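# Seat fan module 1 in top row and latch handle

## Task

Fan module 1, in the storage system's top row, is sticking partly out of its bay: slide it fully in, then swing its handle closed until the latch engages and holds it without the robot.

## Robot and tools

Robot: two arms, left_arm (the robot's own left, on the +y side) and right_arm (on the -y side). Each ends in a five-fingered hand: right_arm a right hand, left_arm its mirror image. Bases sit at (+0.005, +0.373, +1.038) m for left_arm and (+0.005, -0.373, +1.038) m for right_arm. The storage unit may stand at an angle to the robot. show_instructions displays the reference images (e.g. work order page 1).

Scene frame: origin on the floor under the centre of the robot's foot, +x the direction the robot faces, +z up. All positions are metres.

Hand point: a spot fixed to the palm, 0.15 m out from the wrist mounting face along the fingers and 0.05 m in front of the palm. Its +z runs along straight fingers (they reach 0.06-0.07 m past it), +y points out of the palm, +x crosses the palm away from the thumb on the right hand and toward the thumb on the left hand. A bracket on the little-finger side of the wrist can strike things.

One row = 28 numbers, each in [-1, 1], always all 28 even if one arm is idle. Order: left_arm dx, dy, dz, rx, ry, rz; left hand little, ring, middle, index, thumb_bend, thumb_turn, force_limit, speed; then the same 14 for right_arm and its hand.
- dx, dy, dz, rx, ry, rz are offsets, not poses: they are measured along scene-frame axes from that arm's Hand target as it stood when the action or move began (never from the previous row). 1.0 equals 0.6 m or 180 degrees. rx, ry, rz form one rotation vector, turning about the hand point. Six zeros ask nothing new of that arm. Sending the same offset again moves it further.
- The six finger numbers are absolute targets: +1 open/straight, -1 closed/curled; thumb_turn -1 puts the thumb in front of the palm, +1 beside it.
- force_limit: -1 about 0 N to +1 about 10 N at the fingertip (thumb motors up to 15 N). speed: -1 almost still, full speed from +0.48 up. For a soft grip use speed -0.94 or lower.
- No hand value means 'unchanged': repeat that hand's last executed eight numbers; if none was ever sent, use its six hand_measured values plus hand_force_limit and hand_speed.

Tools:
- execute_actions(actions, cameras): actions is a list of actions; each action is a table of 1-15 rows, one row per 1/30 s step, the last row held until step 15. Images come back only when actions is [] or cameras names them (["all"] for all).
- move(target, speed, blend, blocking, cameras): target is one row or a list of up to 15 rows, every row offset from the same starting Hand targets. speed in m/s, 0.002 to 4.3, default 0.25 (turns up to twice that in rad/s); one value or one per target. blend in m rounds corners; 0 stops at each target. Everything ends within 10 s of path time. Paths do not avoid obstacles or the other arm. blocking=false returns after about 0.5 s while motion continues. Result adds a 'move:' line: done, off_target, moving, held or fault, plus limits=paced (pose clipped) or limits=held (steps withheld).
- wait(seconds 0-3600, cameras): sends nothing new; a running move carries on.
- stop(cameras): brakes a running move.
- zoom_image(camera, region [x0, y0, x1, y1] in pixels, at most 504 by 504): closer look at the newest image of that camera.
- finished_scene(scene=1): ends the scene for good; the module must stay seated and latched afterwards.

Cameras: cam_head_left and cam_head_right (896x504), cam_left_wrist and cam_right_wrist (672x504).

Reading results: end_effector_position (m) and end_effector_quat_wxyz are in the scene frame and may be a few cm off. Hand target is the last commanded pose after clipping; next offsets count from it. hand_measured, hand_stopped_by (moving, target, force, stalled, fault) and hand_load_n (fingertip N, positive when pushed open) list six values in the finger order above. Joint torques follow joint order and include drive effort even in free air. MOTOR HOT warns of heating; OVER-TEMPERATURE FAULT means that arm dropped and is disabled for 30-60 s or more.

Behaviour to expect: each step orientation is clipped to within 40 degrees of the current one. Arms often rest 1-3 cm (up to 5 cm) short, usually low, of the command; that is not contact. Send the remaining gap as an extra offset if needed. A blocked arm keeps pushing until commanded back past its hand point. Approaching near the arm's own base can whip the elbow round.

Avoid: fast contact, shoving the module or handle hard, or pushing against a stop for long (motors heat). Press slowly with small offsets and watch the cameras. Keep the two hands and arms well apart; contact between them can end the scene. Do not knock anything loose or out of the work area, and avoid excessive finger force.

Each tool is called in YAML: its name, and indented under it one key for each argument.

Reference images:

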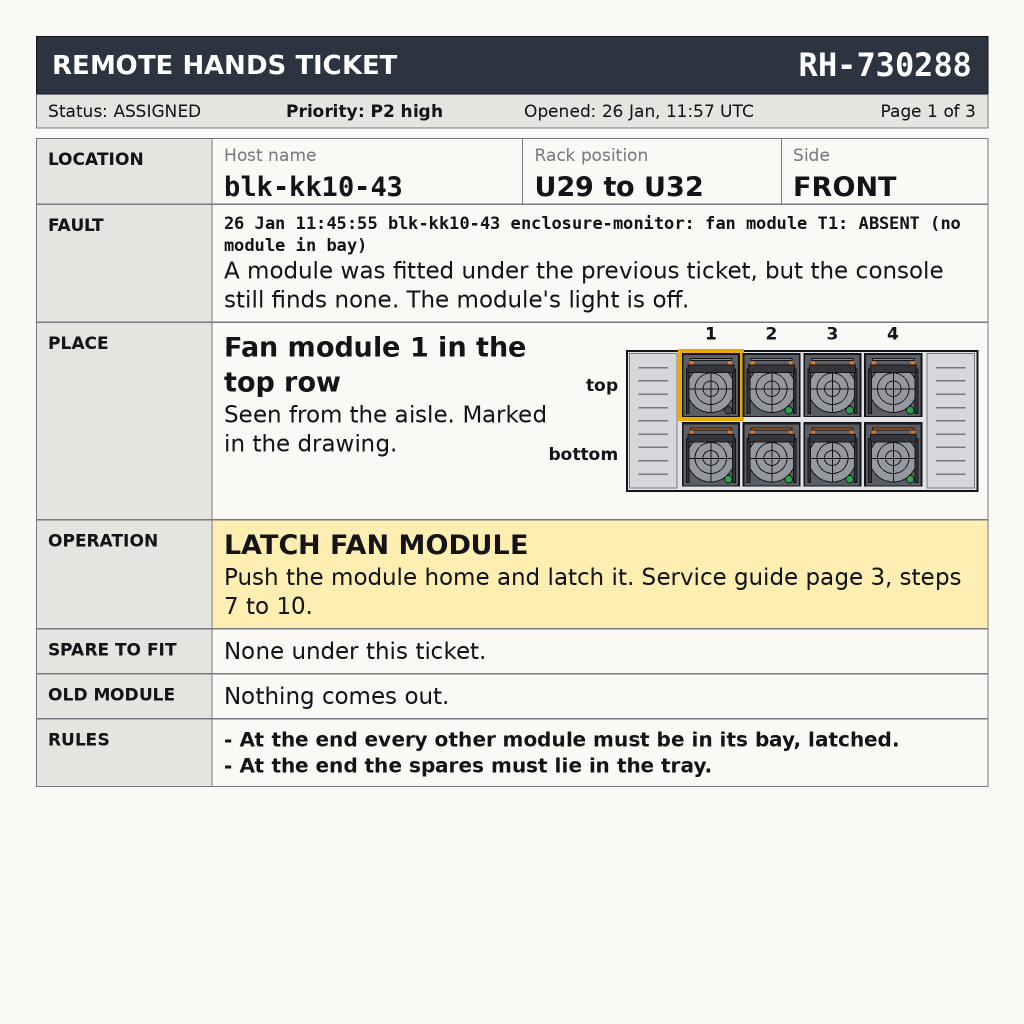

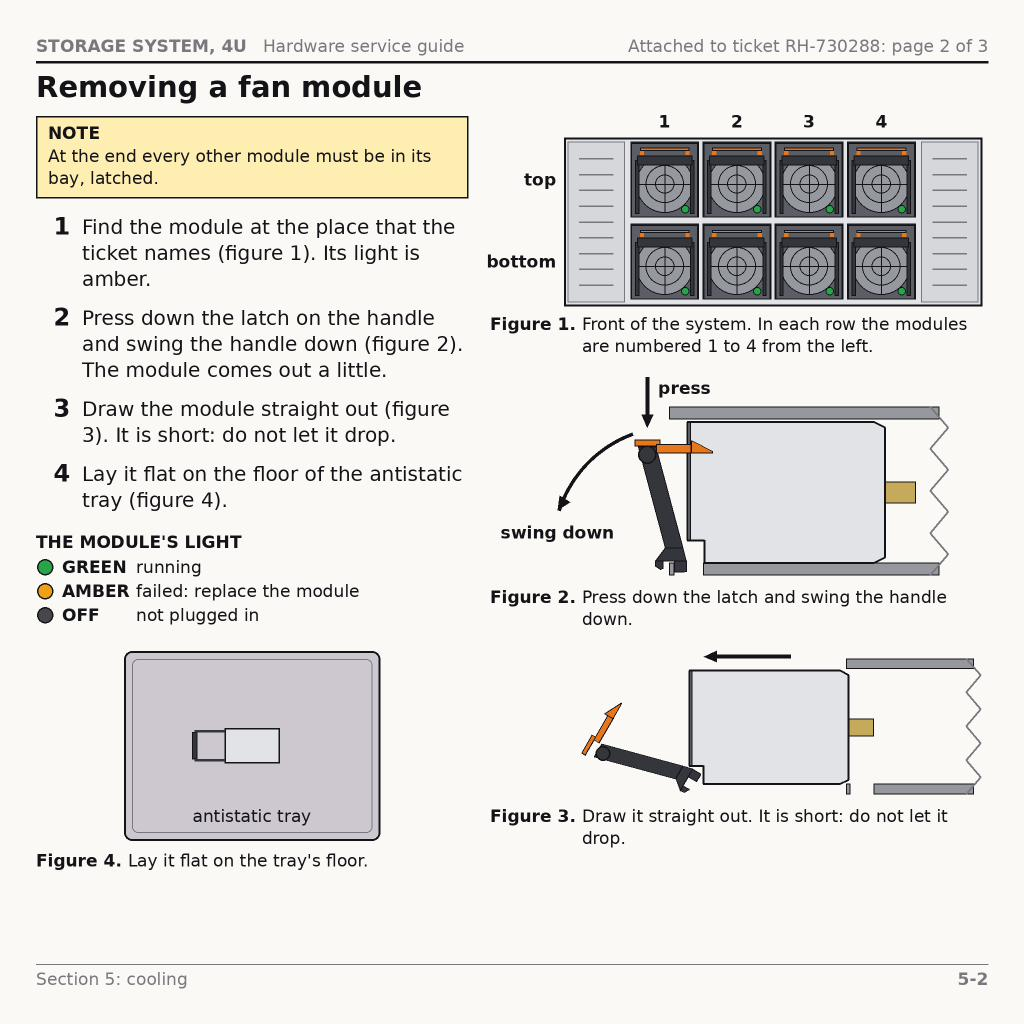

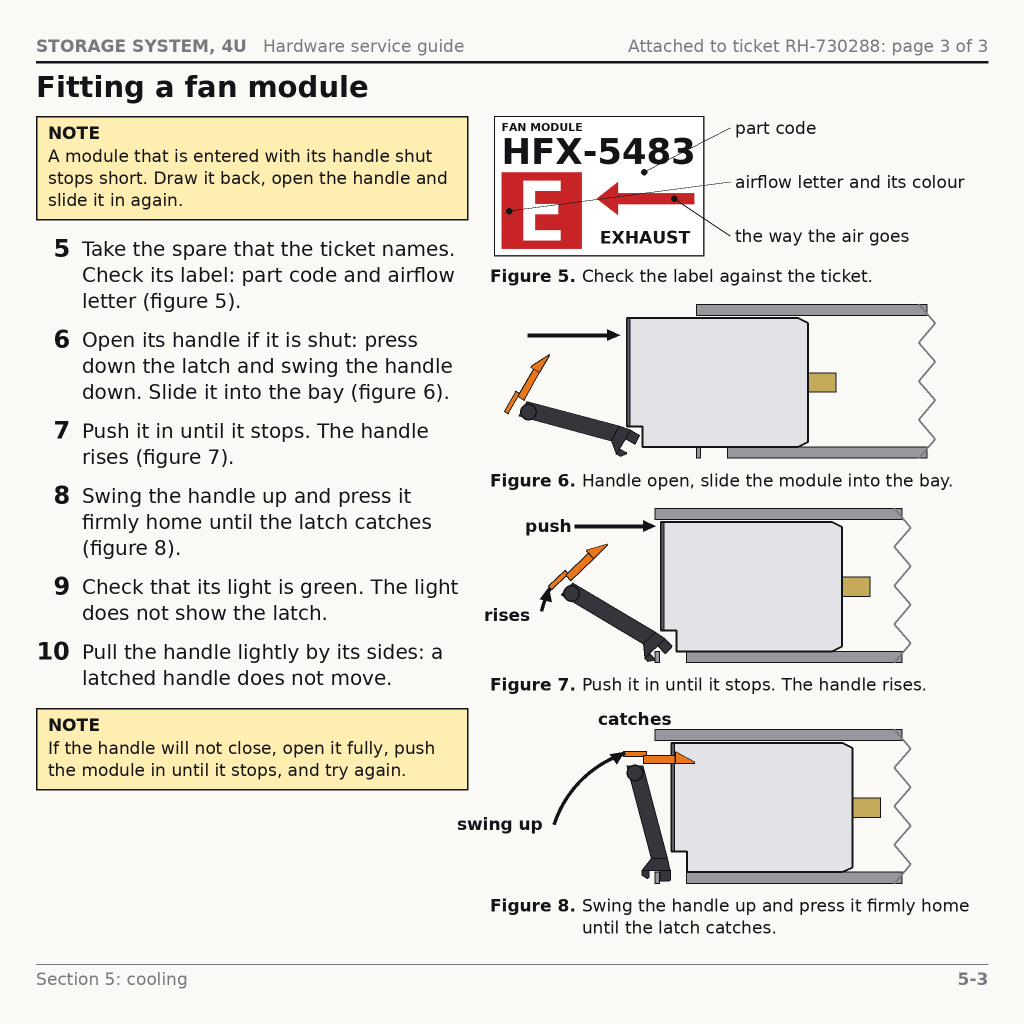

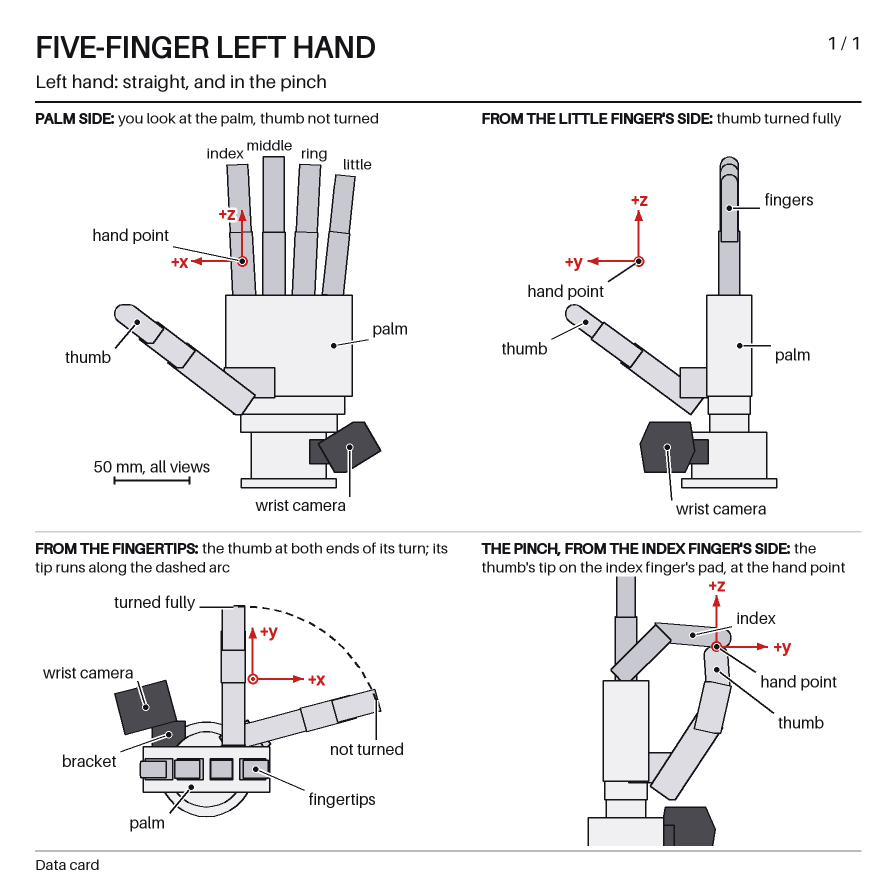

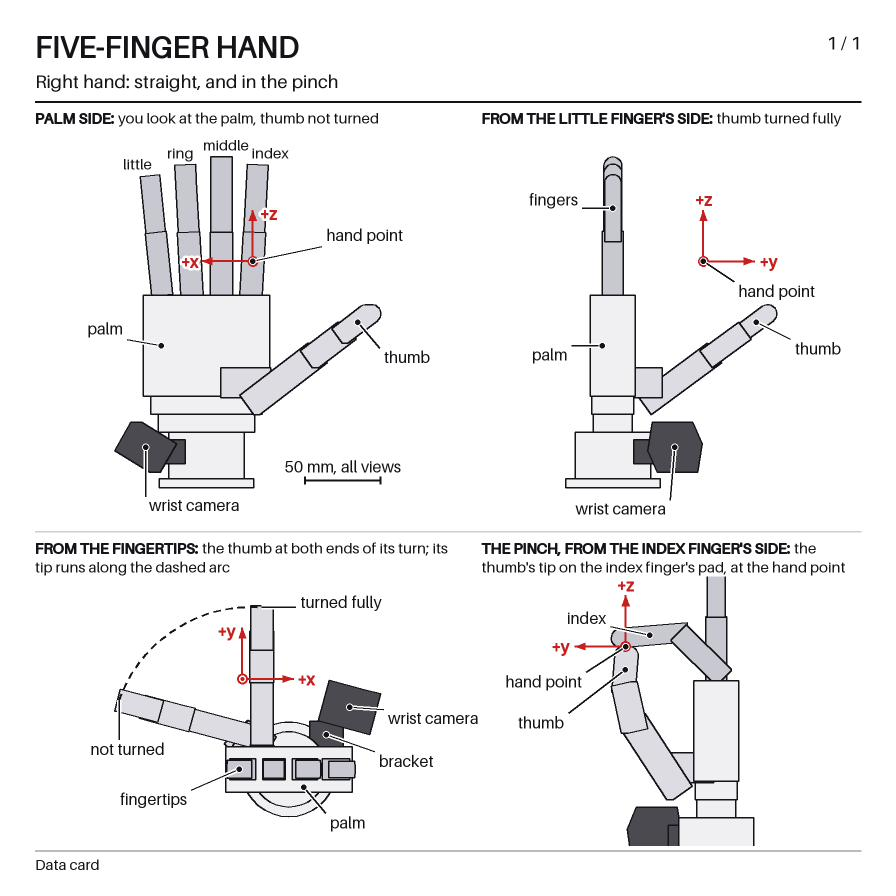

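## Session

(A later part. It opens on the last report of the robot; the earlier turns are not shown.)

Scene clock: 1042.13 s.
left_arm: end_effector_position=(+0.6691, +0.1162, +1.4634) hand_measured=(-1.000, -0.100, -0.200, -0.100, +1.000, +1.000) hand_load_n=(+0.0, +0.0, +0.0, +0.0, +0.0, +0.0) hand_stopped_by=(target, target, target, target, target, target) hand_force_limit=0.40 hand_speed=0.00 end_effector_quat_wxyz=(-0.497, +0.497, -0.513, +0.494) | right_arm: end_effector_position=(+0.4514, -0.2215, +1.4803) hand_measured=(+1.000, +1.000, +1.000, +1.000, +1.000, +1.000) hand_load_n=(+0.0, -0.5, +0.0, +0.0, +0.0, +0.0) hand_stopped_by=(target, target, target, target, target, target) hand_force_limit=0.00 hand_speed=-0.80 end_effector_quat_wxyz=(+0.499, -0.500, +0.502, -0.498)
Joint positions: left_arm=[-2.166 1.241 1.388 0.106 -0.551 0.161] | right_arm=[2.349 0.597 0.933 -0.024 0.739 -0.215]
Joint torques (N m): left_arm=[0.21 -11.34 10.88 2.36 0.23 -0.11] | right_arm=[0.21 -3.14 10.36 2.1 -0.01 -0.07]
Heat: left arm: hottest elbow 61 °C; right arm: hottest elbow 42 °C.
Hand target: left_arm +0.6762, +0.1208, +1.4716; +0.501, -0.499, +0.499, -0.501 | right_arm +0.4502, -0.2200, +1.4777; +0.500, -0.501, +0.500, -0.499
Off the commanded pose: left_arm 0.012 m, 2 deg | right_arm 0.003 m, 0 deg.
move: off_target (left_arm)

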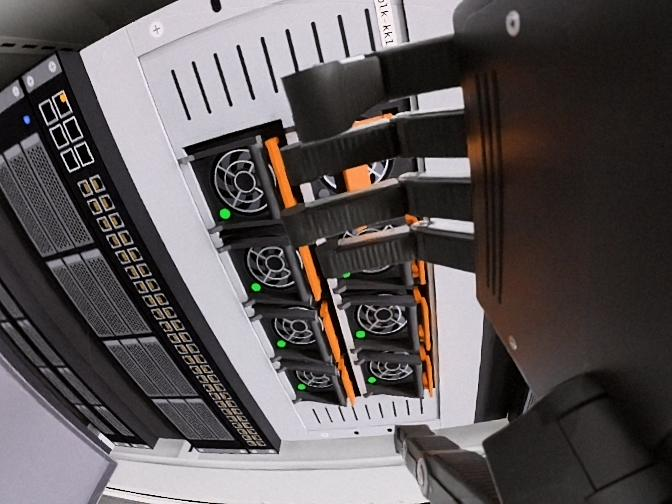

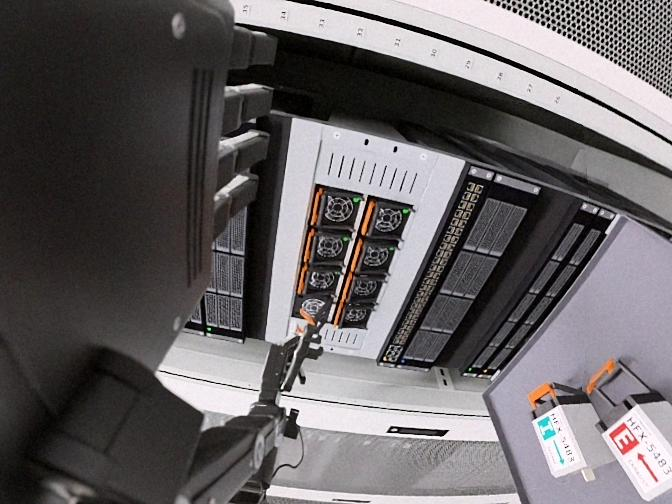

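move:
  target:
    - [0.055,0.002,0.004,0,0,0,-1,-0.1,-0.2,-0.1,1,1,0.4,0.0,0,0,0,0,0,0,1,1,1,1,1,1,0,-0.8]
  speed: 0.06
  cameras: ["cam_left_wrist","cam_right_wrist"]

zoom_image:
  camera: "cam_right_wrist"
  region: [265, 270, 355, 360]

zoom_image:
  camera: "cam_left_wrist"
  region: [240, 80, 500, 340]

Scene clock: 1054.27 s.
left_arm: end_effector_position=(+0.6938, +0.1155, +1.4395) hand_measured=(-1.000, -0.100, -0.200, -0.100, +1.000, +1.000) hand_load_n=(+0.0, +0.0, +0.0, +0.0, +0.0, -0.5) hand_stopped_by=(target, target, target, target, target, target) hand_force_limit=0.40 hand_speed=0.00 end_effector_quat_wxyz=(-0.492, +0.498, -0.523, +0.486) | right_arm: end_effector_position=(+0.4514, -0.2215, +1.4803) hand_measured=(+1.000, +1.000, +1.000, +1.000, +1.000, +1.000) hand_load_n=(+0.0, +0.0, -0.5, +0.0, +0.0, -0.5) hand_stopped_by=(target, target, target, target, target, target) hand_force_limit=0.00 hand_speed=-0.80 end_effector_quat_wxyz=(+0.499, -0.500, +0.502, -0.498)
Joint positions: left_arm=[-2.129 1.302 1.416 0.106 -0.513 0.149] | right_arm=[2.349 0.597 0.933 -0.024 0.739 -0.215]
Joint torques (N m): left_arm=[0.73 -11.87 14.6 1.58 0.2 -0.04] | right_arm=[0.73 -3.08 10.22 2.11 -0.01 -0.1]
Heat: left arm: hottest elbow 60 °C; right arm: hottest elbow 42 °C.
Hand target: left_arm +0.7092, +0.1220, +1.4741; +0.501, -0.499, +0.499, -0.501 | right_arm +0.4502, -0.2200, +1.4777; +0.500, -0.501, +0.500, -0.499
Off the commanded pose: left_arm 0.038 m, 3 deg | right_arm 0.003 m, 0 deg.
move: off_target (left_arm)

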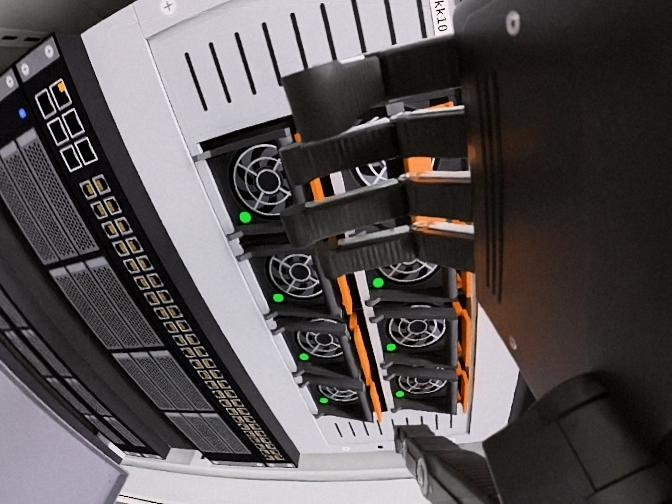

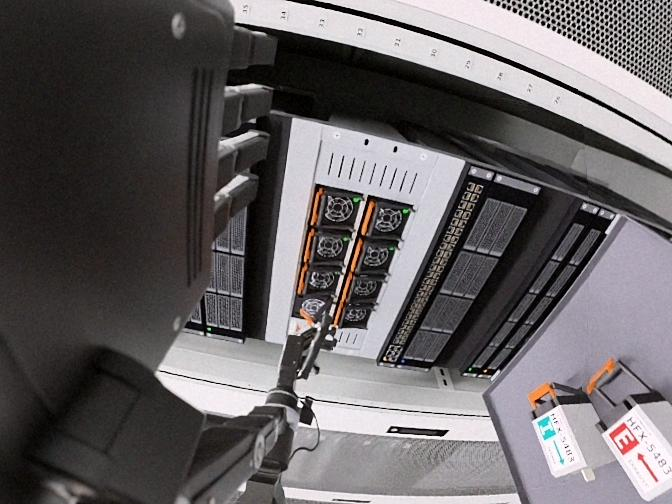

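Scaled by 5.600 from the camera's image (finer frame: 960x720).

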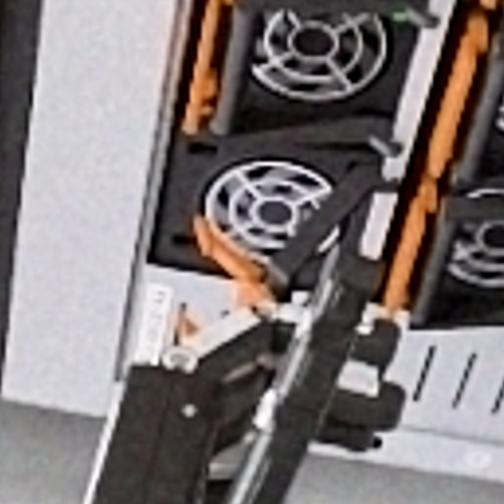

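Scaled by 1.938 from the camera's image (finer frame: 960x720).

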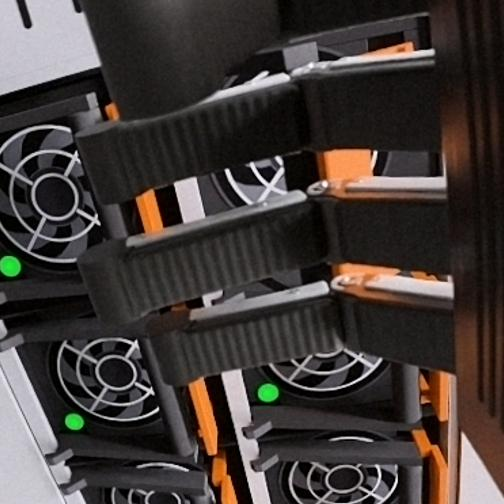

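move:
  target:
    - [-0.09,0.0,0.075,0,0,0,-1,-0.1,-0.2,-0.1,1,1,0.4,0.0,0,0,0,0,0,0,1,1,1,1,1,1,0,-0.8]
    - [-0.013,0.003,0.04,0,0,0,-1,-0.1,-0.2,-0.1,1,1,0.4,0.0,0,0,0,0,0,0,1,1,1,1,1,1,0,-0.8]
  speed: 0.1
  blend: 0.01
  cameras: ["cam_left_wrist","cam_right_wrist"]

zoom_image:
  camera: "cam_right_wrist"
  region: [265, 270, 355, 360]

zoom_image:
  camera: "cam_left_wrist"
  region: [240, 80, 500, 340]

Scene clock: 1069.17 s.
left_arm: end_effector_position=(+0.6887, +0.1174, +1.4579) hand_measured=(-1.000, -0.100, -0.200, -0.100, +1.000, +1.000) hand_load_n=(+0.0, +0.0, +0.0, +0.0, +0.0, -0.5) hand_stopped_by=(target, target, target, target, target, target) hand_force_limit=0.40 hand_speed=0.00 end_effector_quat_wxyz=(-0.492, +0.499, -0.527, +0.481) | right_arm: end_effector_position=(+0.4514, -0.2215, +1.4803) hand_measured=(+1.000, +1.000, +1.000, +1.000, +1.000, +1.000) hand_load_n=(+0.0, +0.0, +0.0, +0.0, +0.5, +0.0) hand_stopped_by=(target, target, target, target, target, target) hand_force_limit=0.00 hand_speed=-0.80 end_effector_quat_wxyz=(+0.499, -0.500, +0.502, -0.498)
Joint positions: left_arm=[-2.138 1.287 1.455 0.042 -0.524 0.152] | right_arm=[2.349 0.597 0.933 -0.024 0.739 -0.215]
Joint torques (N m): left_arm=[-0.03 -11.69 14.53 1.78 0.2 -0.06] | right_arm=[0.32 -3.08 10.24 2.07 -0.03 -0.09]
Heat: left arm: hottest elbow 62 °C; right arm: hottest elbow 42 °C.
Hand target: left_arm +0.7014, +0.1237, +1.4979; +0.501, -0.499, +0.499, -0.501 | right_arm +0.4502, -0.2200, +1.4777; +0.500, -0.501, +0.500, -0.499
Off the commanded pose: left_arm 0.043 m, 4 deg | right_arm 0.003 m, 0 deg.
move: off_target (left_arm)

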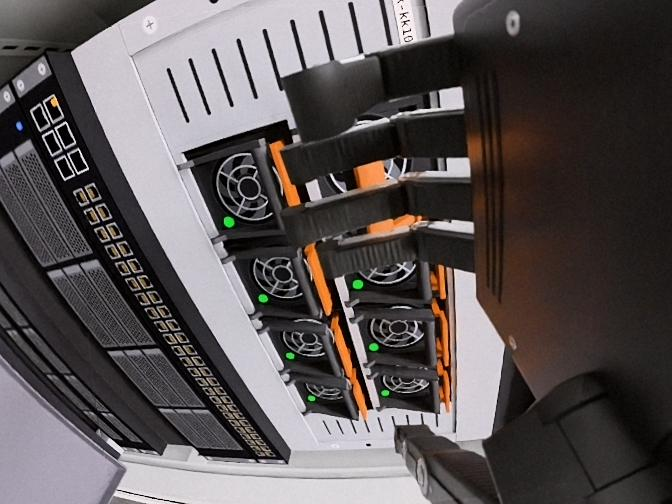

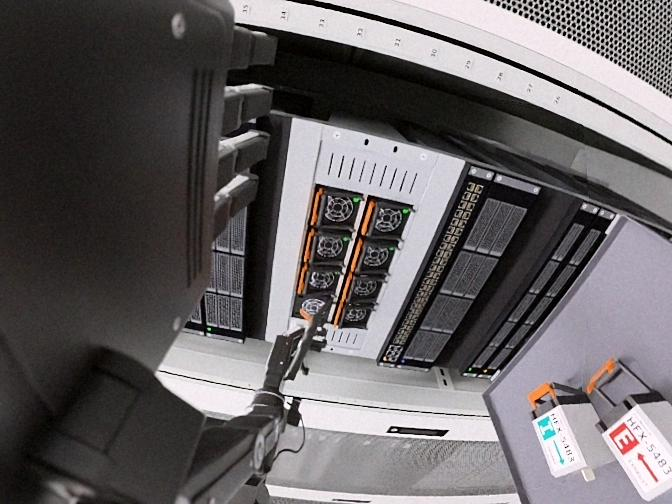

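Scaled by 5.600 from the camera's image (finer frame: 960x720).

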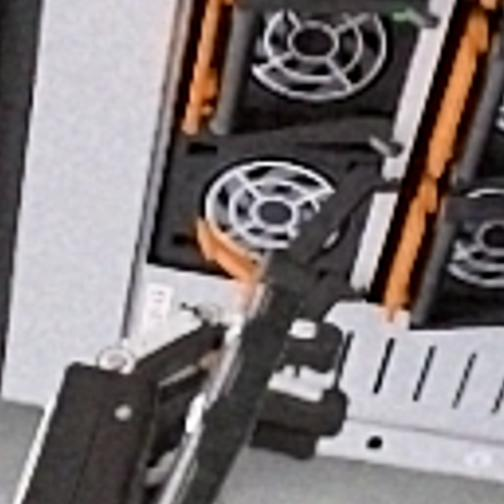

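Scaled by 1.938 from the camera's image (finer frame: 960x720).

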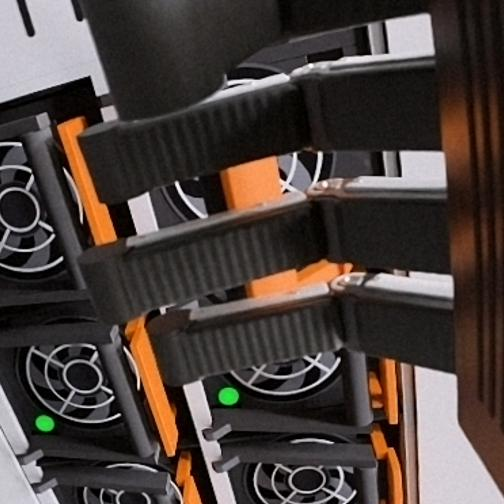

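move:
  target:
    - [0.045,0.0,0.015,0,0,0,-1,-0.1,-0.2,-0.1,1,1,0.4,0.0,0,0,0,0,0,0,1,1,1,1,1,1,0,-0.8]
  speed: 0.06
  cameras: ["cam_left_wrist","cam_right_wrist"]

zoom_image:
  camera: "cam_right_wrist"
  region: [265, 270, 355, 360]

zoom_image:
  camera: "cam_left_wrist"
  region: [240, 80, 500, 340]

Scene clock: 1084.40 s.
left_arm: end_effector_position=(+0.7105, +0.1163, +1.4890) hand_measured=(-1.000, -0.100, -0.200, -0.100, +1.000, +1.000) hand_load_n=(+0.0, +0.0, +0.0, -2.0, +0.5, +0.0) hand_stopped_by=(target, target, target, target, target, target) hand_force_limit=0.40 hand_speed=0.00 end_effector_quat_wxyz=(-0.494, +0.495, -0.513, +0.498) | right_arm: end_effector_position=(+0.4514, -0.2215, +1.4803) hand_measured=(+1.000, +1.000, +1.000, +1.000, +1.000, +1.000) hand_load_n=(+0.0, +0.0, +0.0, +0.0, +0.0, +0.0) hand_stopped_by=(target, target, target, target, target, target) hand_force_limit=0.00 hand_speed=-0.80 end_effector_quat_wxyz=(+0.499, -0.500, +0.502, -0.498)
Joint positions: left_arm=[-2.119 1.33 1.559 0.019 -0.497 0.144] | right_arm=[2.349 0.597 0.933 -0.024 0.739 -0.215]
Joint torques (N m): left_arm=[0.5 -10.64 14.63 1.25 0.17 -0.05] | right_arm=[0.56 -3.14 10.35 2.1 -0.02 -0.07]
Heat: left arm: hottest elbow 64 °C; right arm: hottest elbow 42 °C.
Hand target: left_arm +0.7285, +0.1237, +1.5069; +0.501, -0.499, +0.499, -0.501 | right_arm +0.4502, -0.2200, +1.4777; +0.500, -0.501, +0.500, -0.499
Off the commanded pose: left_arm 0.026 m, 2 deg | right_arm 0.003 m, 0 deg.
move: off_target (left_arm)

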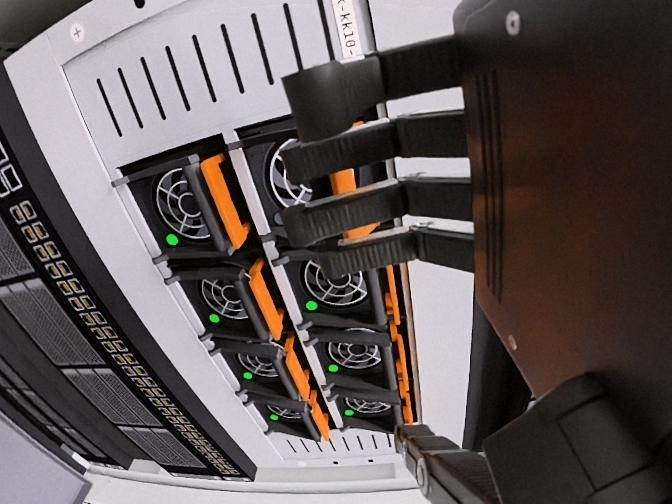

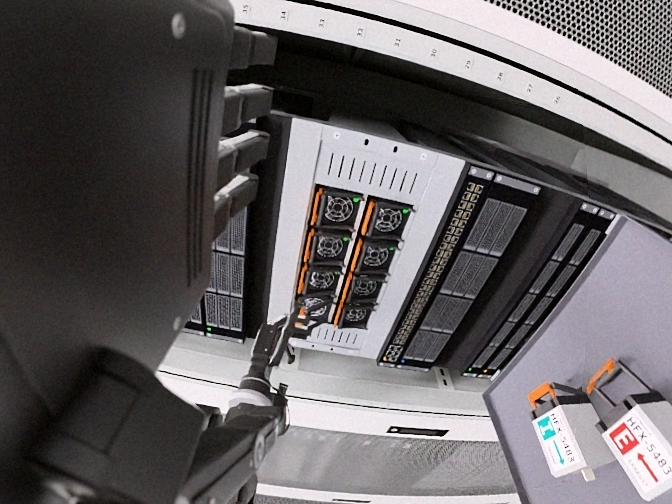

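Scaled by 5.600 from the camera's image (finer frame: 960x720).

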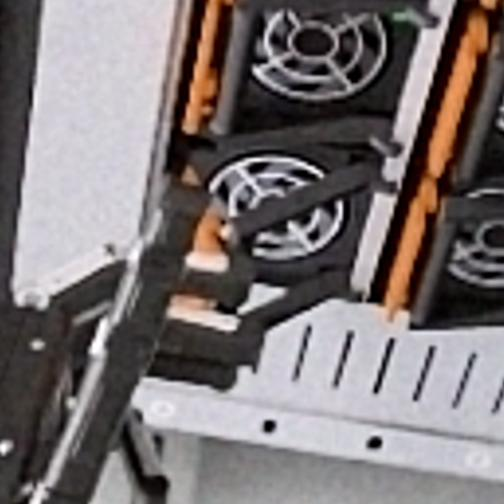

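Scaled by 1.938 from the camera's image (finer frame: 960x720).

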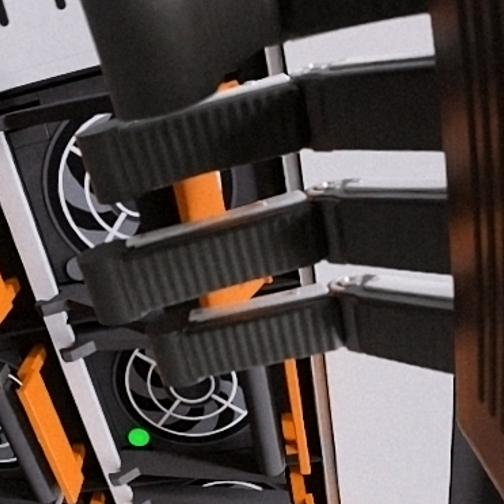

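move:
  target:
    - [0.045,0.0,-0.01,0,0,0,-1,-0.1,-0.2,-0.1,1,1,0.4,0.0,0,0,0,0,0,0,1,1,1,1,1,1,0,-0.8]
  speed: 0.05
  cameras: ["cam_left_wrist","cam_right_wrist"]

zoom_image:
  camera: "cam_right_wrist"
  region: [265, 270, 355, 360]

zoom_image:
  camera: "cam_left_wrist"
  region: [240, 80, 500, 340]

Scene clock: 1096.47 s.
left_arm: end_effector_position=(+0.7367, +0.1144, +1.4807) hand_measured=(-1.000, -0.100, -0.200, -0.100, +1.000, +1.000) hand_load_n=(+0.0, +0.0, +0.0, -1.0, +0.0, +0.0) hand_stopped_by=(target, target, target, target, target, target) hand_force_limit=0.40 hand_speed=0.00 end_effector_quat_wxyz=(-0.493, +0.495, -0.516, +0.496) | right_arm: end_effector_position=(+0.4514, -0.2215, +1.4803) hand_measured=(+1.000, +1.000, +1.000, +1.000, +1.000, +1.000) hand_load_n=(+0.0, +0.0, +0.0, +0.0, +0.0, +0.0) hand_stopped_by=(target, target, target, target, target, target) hand_force_limit=0.00 hand_speed=-0.80 end_effector_quat_wxyz=(+0.499, -0.500, +0.502, -0.498)
Joint positions: left_arm=[-2.092 1.393 1.619 0.013 -0.469 0.136] | right_arm=[2.349 0.597 0.933 -0.024 0.739 -0.215]
Joint torques (N m): left_arm=[0.73 -12.22 14.8 1.26 0.17 -0.1] | right_arm=[0.5 -3.6 10.32 2.13 -0.05 -0.1]
Heat: left arm: hottest elbow 72 °C; right arm: hottest elbow 42 °C.
Hand target: left_arm +0.7555, +0.1238, +1.5012; +0.501, -0.499, +0.499, -0.501 | right_arm +0.4502, -0.2200, +1.4777; +0.500, -0.501, +0.500, -0.499
Off the commanded pose: left_arm 0.029 m, 2 deg | right_arm 0.003 m, 0 deg.
move: off_target (left_arm)

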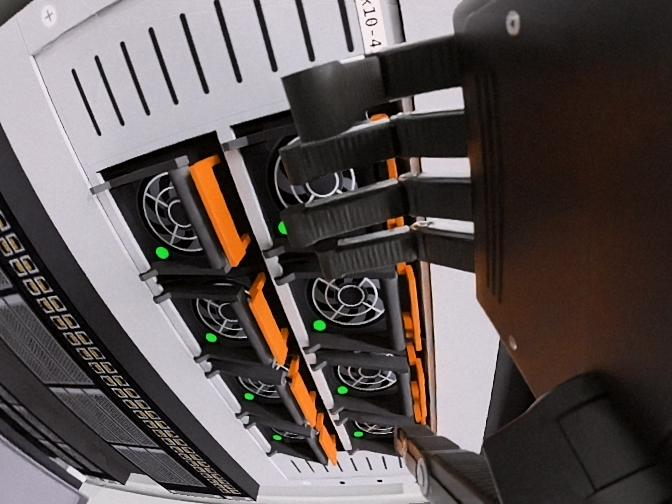

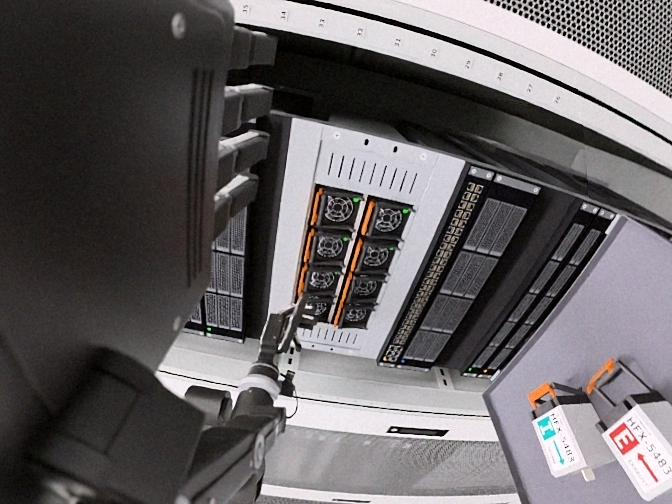

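Scaled by 5.600 from the camera's image (finer frame: 960x720).

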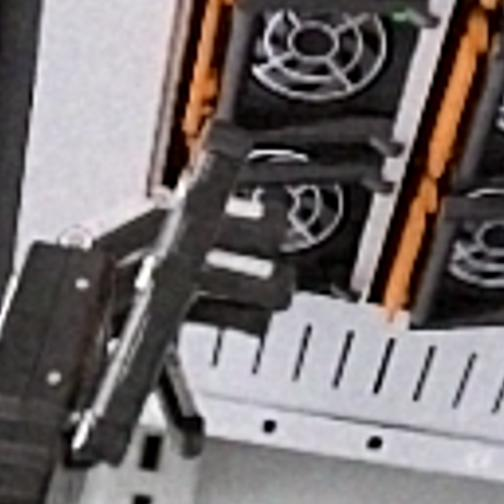

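Scaled by 1.938 from the camera's image (finer frame: 960x720).

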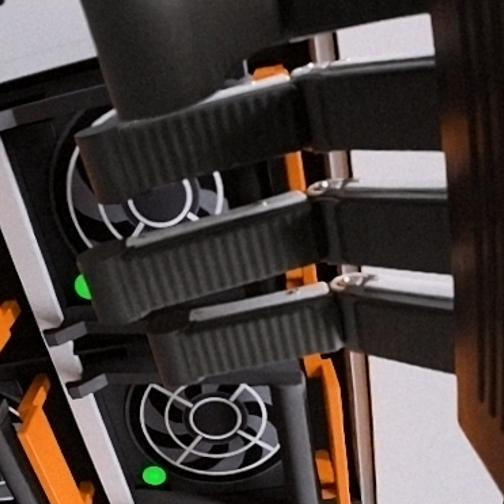

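move:
  target:
    - [0.07,0.0,-0.0,0,0,0,-1,-0.1,-0.2,-0.1,1,1,0.4,0.0,0,0,0,0,0,0,1,1,1,1,1,1,0,-0.8]
  speed: 0.06
  cameras: ["cam_left_wrist","cam_right_wrist"]

zoom_image:
  camera: "cam_left_wrist"
  region: [240, 80, 500, 340]

Scene clock: 1108.07 s.
left_arm: end_effector_position=(+0.7454, +0.1114, +1.4904) hand_measured=(-1.000, -0.100, -0.200, -0.100, +1.000, +1.000) hand_load_n=(+0.5, -8.5, +0.0, -5.0, +0.0, +0.0) hand_stopped_by=(target, target, target, target, target, target) hand_force_limit=0.40 hand_speed=0.00 end_effector_quat_wxyz=(-0.485, +0.491, -0.526, +0.497) | right_arm: end_effector_position=(+0.4514, -0.2215, +1.4803) hand_measured=(+1.000, +1.000, +1.000, +1.000, +1.000, +1.000) hand_load_n=(-0.5, +0.0, +0.0, +0.0, +0.0, +0.0) hand_stopped_by=(target, target, target, target, target, target) hand_force_limit=0.00 hand_speed=-0.80 end_effector_quat_wxyz=(+0.499, -0.500, +0.502, -0.498)
Joint positions: left_arm=[-2.083 1.418 1.688 -0.051 -0.441 0.132] | right_arm=[2.349 0.597 0.933 -0.024 0.739 -0.215]
Joint torques (N m): left_arm=[2.96 -8 17.62 2.4 0.57 -0.16] | right_arm=[0.09 -3.31 10.25 2.11 -0.03 -0.1]
Heat: left arm: hottest elbow 74 °C; right arm: hottest elbow 42 °C.
Hand target: left_arm +0.7975, +0.1238, +1.5008; +0.501, -0.499, +0.499, -0.501 | right_arm +0.4502, -0.2200, +1.4777; +0.500, -0.501, +0.500, -0.499
Off the commanded pose: left_arm 0.055 m, 4 deg | right_arm 0.003 m, 0 deg.
move: off_target (left_arm)

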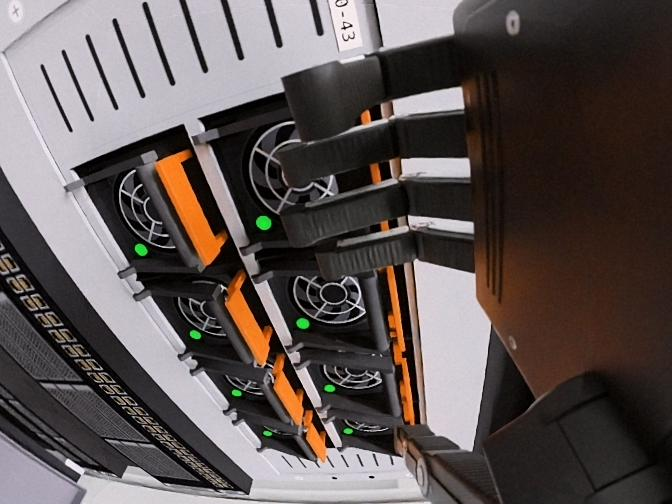

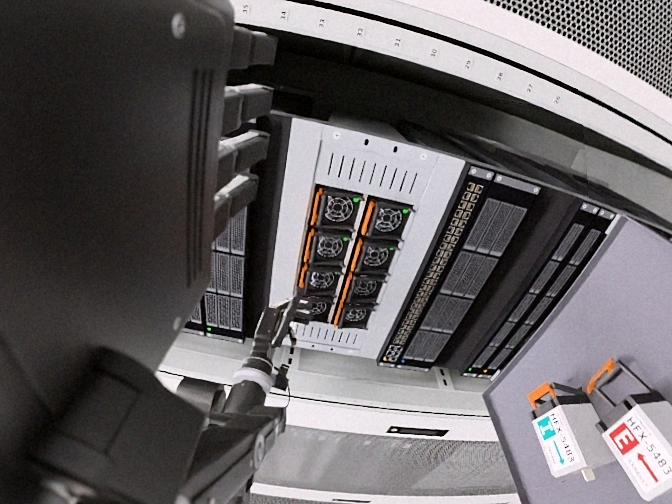

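Scaled by 1.938 from the camera's image (finer frame: 960x720).

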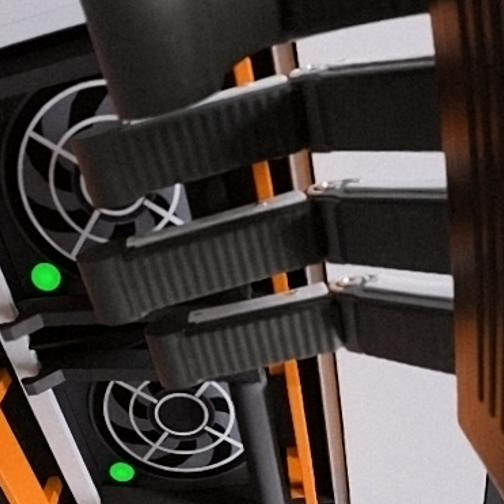

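move:
  target:
    - [-0.25,0.0,-0.02,0,0,0,-1,-0.1,-0.2,-0.1,1,1,0.4,0.0,0,0,0,0,0,0,1,1,1,1,1,1,0,-0.8]
  speed: 0.15
  cameras: ["cam_left_wrist","cam_right_wrist"]

zoom_image:
  camera: "cam_right_wrist"
  region: [275, 170, 425, 350]

zoom_image:
  camera: "cam_left_wrist"
  region: [200, 80, 480, 440]

Scene clock: 1119.07 s.
left_arm: end_effector_position=(+0.6501, +0.1298, +1.4951) hand_measured=(-1.000, -0.100, -0.200, -0.100, +1.000, +1.000) hand_load_n=(+0.0, -0.5, +0.0, +0.0, +0.0, -0.5) hand_stopped_by=(target, target, target, target, target, target) hand_force_limit=0.40 hand_speed=0.00 end_effector_quat_wxyz=(-0.501, +0.503, -0.496, +0.500) | right_arm: end_effector_position=(+0.4514, -0.2215, +1.4803) hand_measured=(+1.000, +1.000, +1.000, +1.000, +1.000, +1.000) hand_load_n=(+0.0, +0.0, +0.0, +0.0, +0.0, +0.0) hand_stopped_by=(target, target, target, target, target, target) hand_force_limit=0.00 hand_speed=-0.80 end_effector_quat_wxyz=(+0.499, -0.500, +0.502, -0.498)
Joint positions: left_arm=[-2.18 1.179 1.389 0.074 -0.583 0.156] | right_arm=[2.349 0.597 0.933 -0.024 0.739 -0.215]
Joint torques (N m): left_arm=[-1.96 -10.7 8.49 2.26 0.06 0.1] | right_arm=[0.5 -3.37 10.35 2.14 -0.02 -0.1]
Heat: left arm: hottest elbow 80 °C; right arm: hottest elbow 42 °C.
Hand target: left_arm +0.6474, +0.1237, +1.4888; +0.501, -0.499, +0.499, -0.501 | right_arm +0.4502, -0.2200, +1.4777; +0.500, -0.501, +0.500, -0.499
Off the commanded pose: left_arm 0.009 m, 1 deg | right_arm 0.003 m, 0 deg.
move: done

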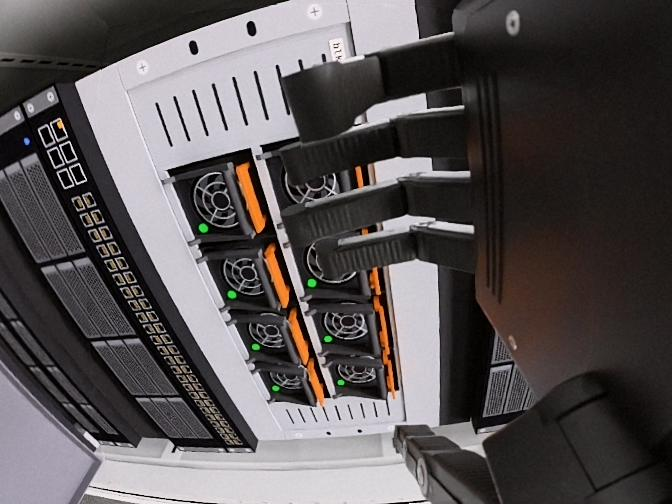

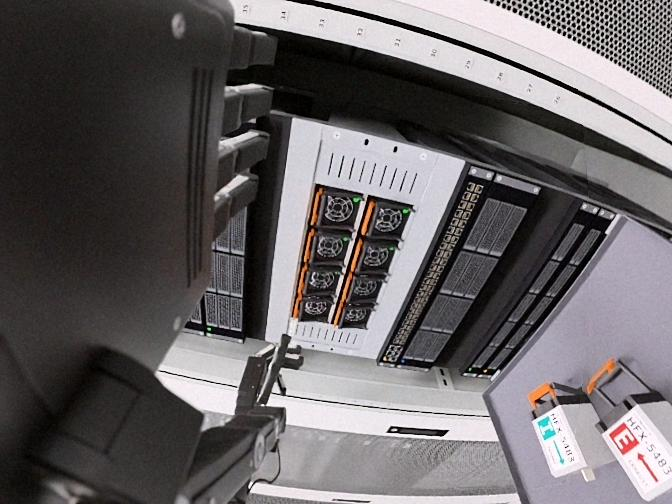

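Scaled by 2.800 from the camera's image (finer frame: 960x720).

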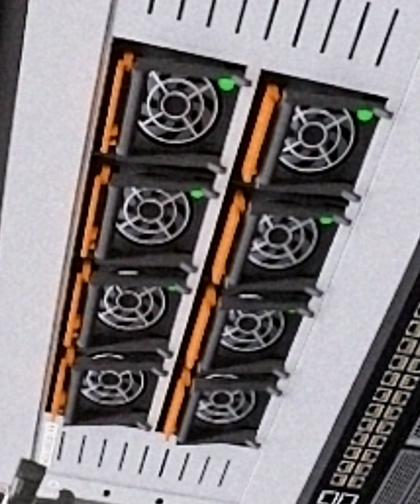

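Scaled by 1.400 from the camera's image (finer frame: 960x720).

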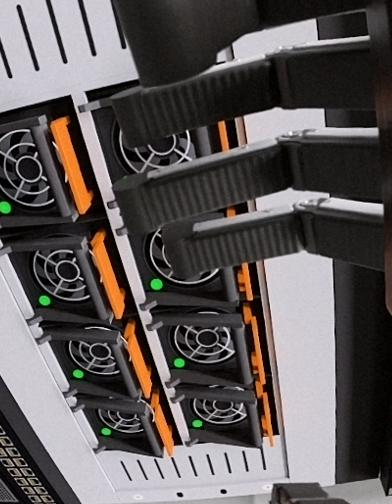

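zoom_image:
  camera: "cam_right_wrist"
  region: [285, 250, 365, 340]

zoom_image:
  camera: "cam_left_wrist"
  region: [260, 120, 410, 320]

wait:
  seconds: 1

Scaled by 5.600 from the camera's image (finer frame: 960x720).

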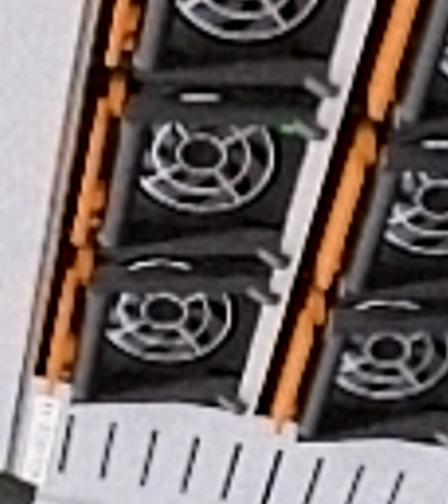

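Scaled by 2.520 from the camera's image (finer frame: 960x720).

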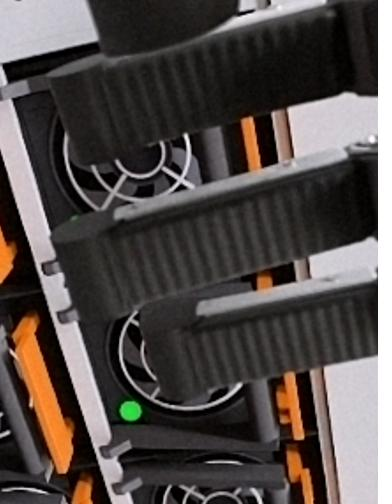

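Scene clock: 1130.37 s.
left_arm: end_effector_position=(+0.6501, +0.1298, +1.4951) hand_measured=(-1.000, -0.100, -0.200, -0.100, +1.000, +1.000) hand_load_n=(+0.0, +0.0, +0.0, +0.0, +0.0, +0.0) hand_stopped_by=(target, target, target, target, target, target) hand_force_limit=0.40 hand_speed=0.00 end_effector_quat_wxyz=(-0.501, +0.503, -0.496, +0.500) | right_arm: end_effector_position=(+0.4514, -0.2215, +1.4803) hand_measured=(+1.000, +1.000, +1.000, +1.000, +1.000, +1.000) hand_load_n=(-0.5, +0.0, -0.5, +0.0, +0.0, +0.0) hand_stopped_by=(target, target, target, target, target, target) hand_force_limit=0.00 hand_speed=-0.80 end_effector_quat_wxyz=(+0.499, -0.500, +0.502, -0.498)
Joint positions: left_arm=[-2.18 1.179 1.389 0.074 -0.583 0.156] | right_arm=[2.349 0.597 0.933 -0.024 0.739 -0.215]
Joint torques (N m): left_arm=[-1.55 -10.52 8.66 2.3 0.05 0.09] | right_arm=[0.56 -3.31 10.3 2.09 -0.05 -0.06]
Heat: left arm: hottest elbow 74 °C; right arm: hottest elbow 42 °C.
Hand target: left_arm +0.6474, +0.1237, +1.4888; +0.501, -0.499, +0.499, -0.501 | right_arm +0.4502, -0.2200, +1.4777; +0.500, -0.501, +0.500, -0.499
Off the commanded pose: left_arm 0.009 m, 1 deg | right_arm 0.003 m, 0 deg.
wait: 1.00 s; at rest from the start

move:
  target:
    - [-0.2,0.2,0.03,0,0,0,-1,-0.1,-0.2,-0.1,1,1,0.4,0.0,0,0,0,0,0,0,1,1,1,1,1,1,0,-0.8]
  speed: 0.2
  cameras: ["cam_left_wrist","cam_right_wrist"]

zoom_image:
  camera: "cam_left_wrist"
  region: [280, 180, 400, 340]

Scene clock: 1141.70 s.
left_arm: end_effector_position=(+0.5245, +0.2419, +1.5243) hand_measured=(-1.000, -0.100, -0.200, -0.100, +1.000, +1.000) hand_load_n=(+0.0, +0.0, +0.0, -0.5, +0.0, -0.5) hand_stopped_by=(target, target, target, target, target, target) hand_force_limit=0.40 hand_speed=0.00 end_effector_quat_wxyz=(-0.504, +0.492, -0.490, +0.513) | right_arm: end_effector_position=(+0.4514, -0.2215, +1.4803) hand_measured=(+1.000, +1.000, +1.000, +1.000, +1.000, +1.000) hand_load_n=(+0.0, -0.5, +0.0, +0.0, +0.0, -0.5) hand_stopped_by=(target, target, target, target, target, target) hand_force_limit=0.00 hand_speed=-0.80 end_effector_quat_wxyz=(+0.499, -0.500, +0.502, -0.498)
Joint positions: left_arm=[-2.071 0.743 1.12 -0.076 -0.459 0.131] | right_arm=[2.349 0.597 0.933 -0.024 0.739 -0.215]
Joint torques (N m): left_arm=[1.32 -3.49 8.76 1.16 0.26 -0.11] | right_arm=[0.21 -3.08 10.37 2.04 -0.02 -0.09]
Heat: left arm: hottest elbow 69 °C; right arm: hottest elbow 42 °C.
Hand target: left_arm +0.5274, +0.2436, +1.5069; +0.501, -0.499, +0.499, -0.501 | right_arm +0.4502, -0.2200, +1.4777; +0.500, -0.501, +0.500, -0.499
Off the commanded pose: left_arm 0.018 m, 2 deg | right_arm 0.003 m, 0 deg.
move: off_target (left_arm)

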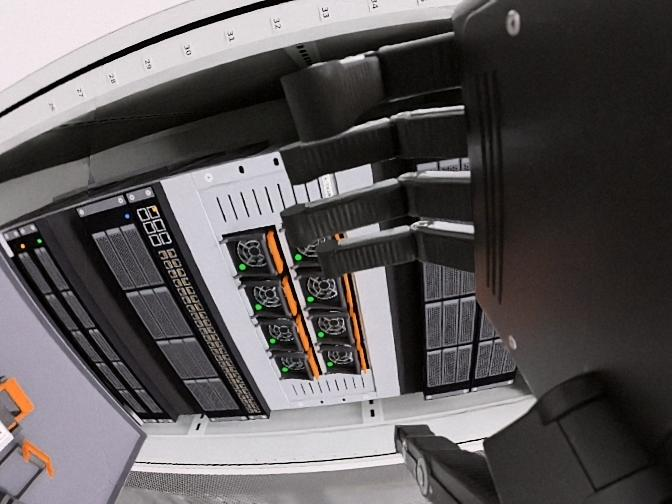

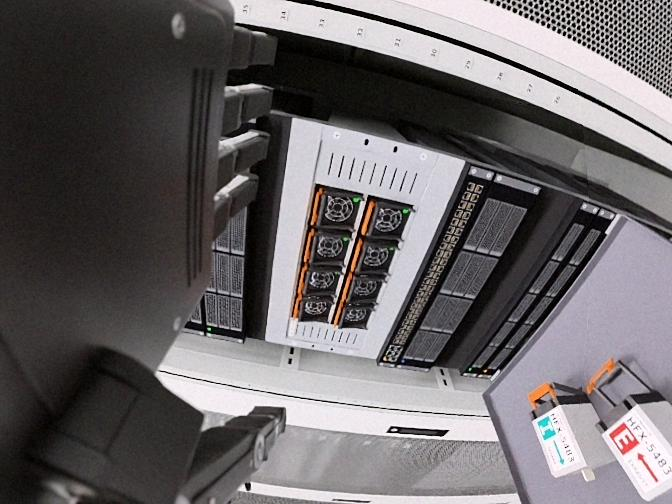

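Scaled by 3.150 from the camera's image (finer frame: 960x720).

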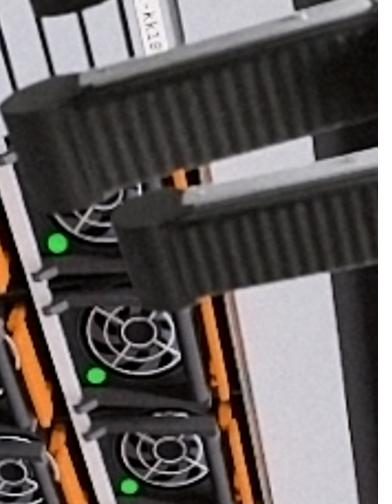

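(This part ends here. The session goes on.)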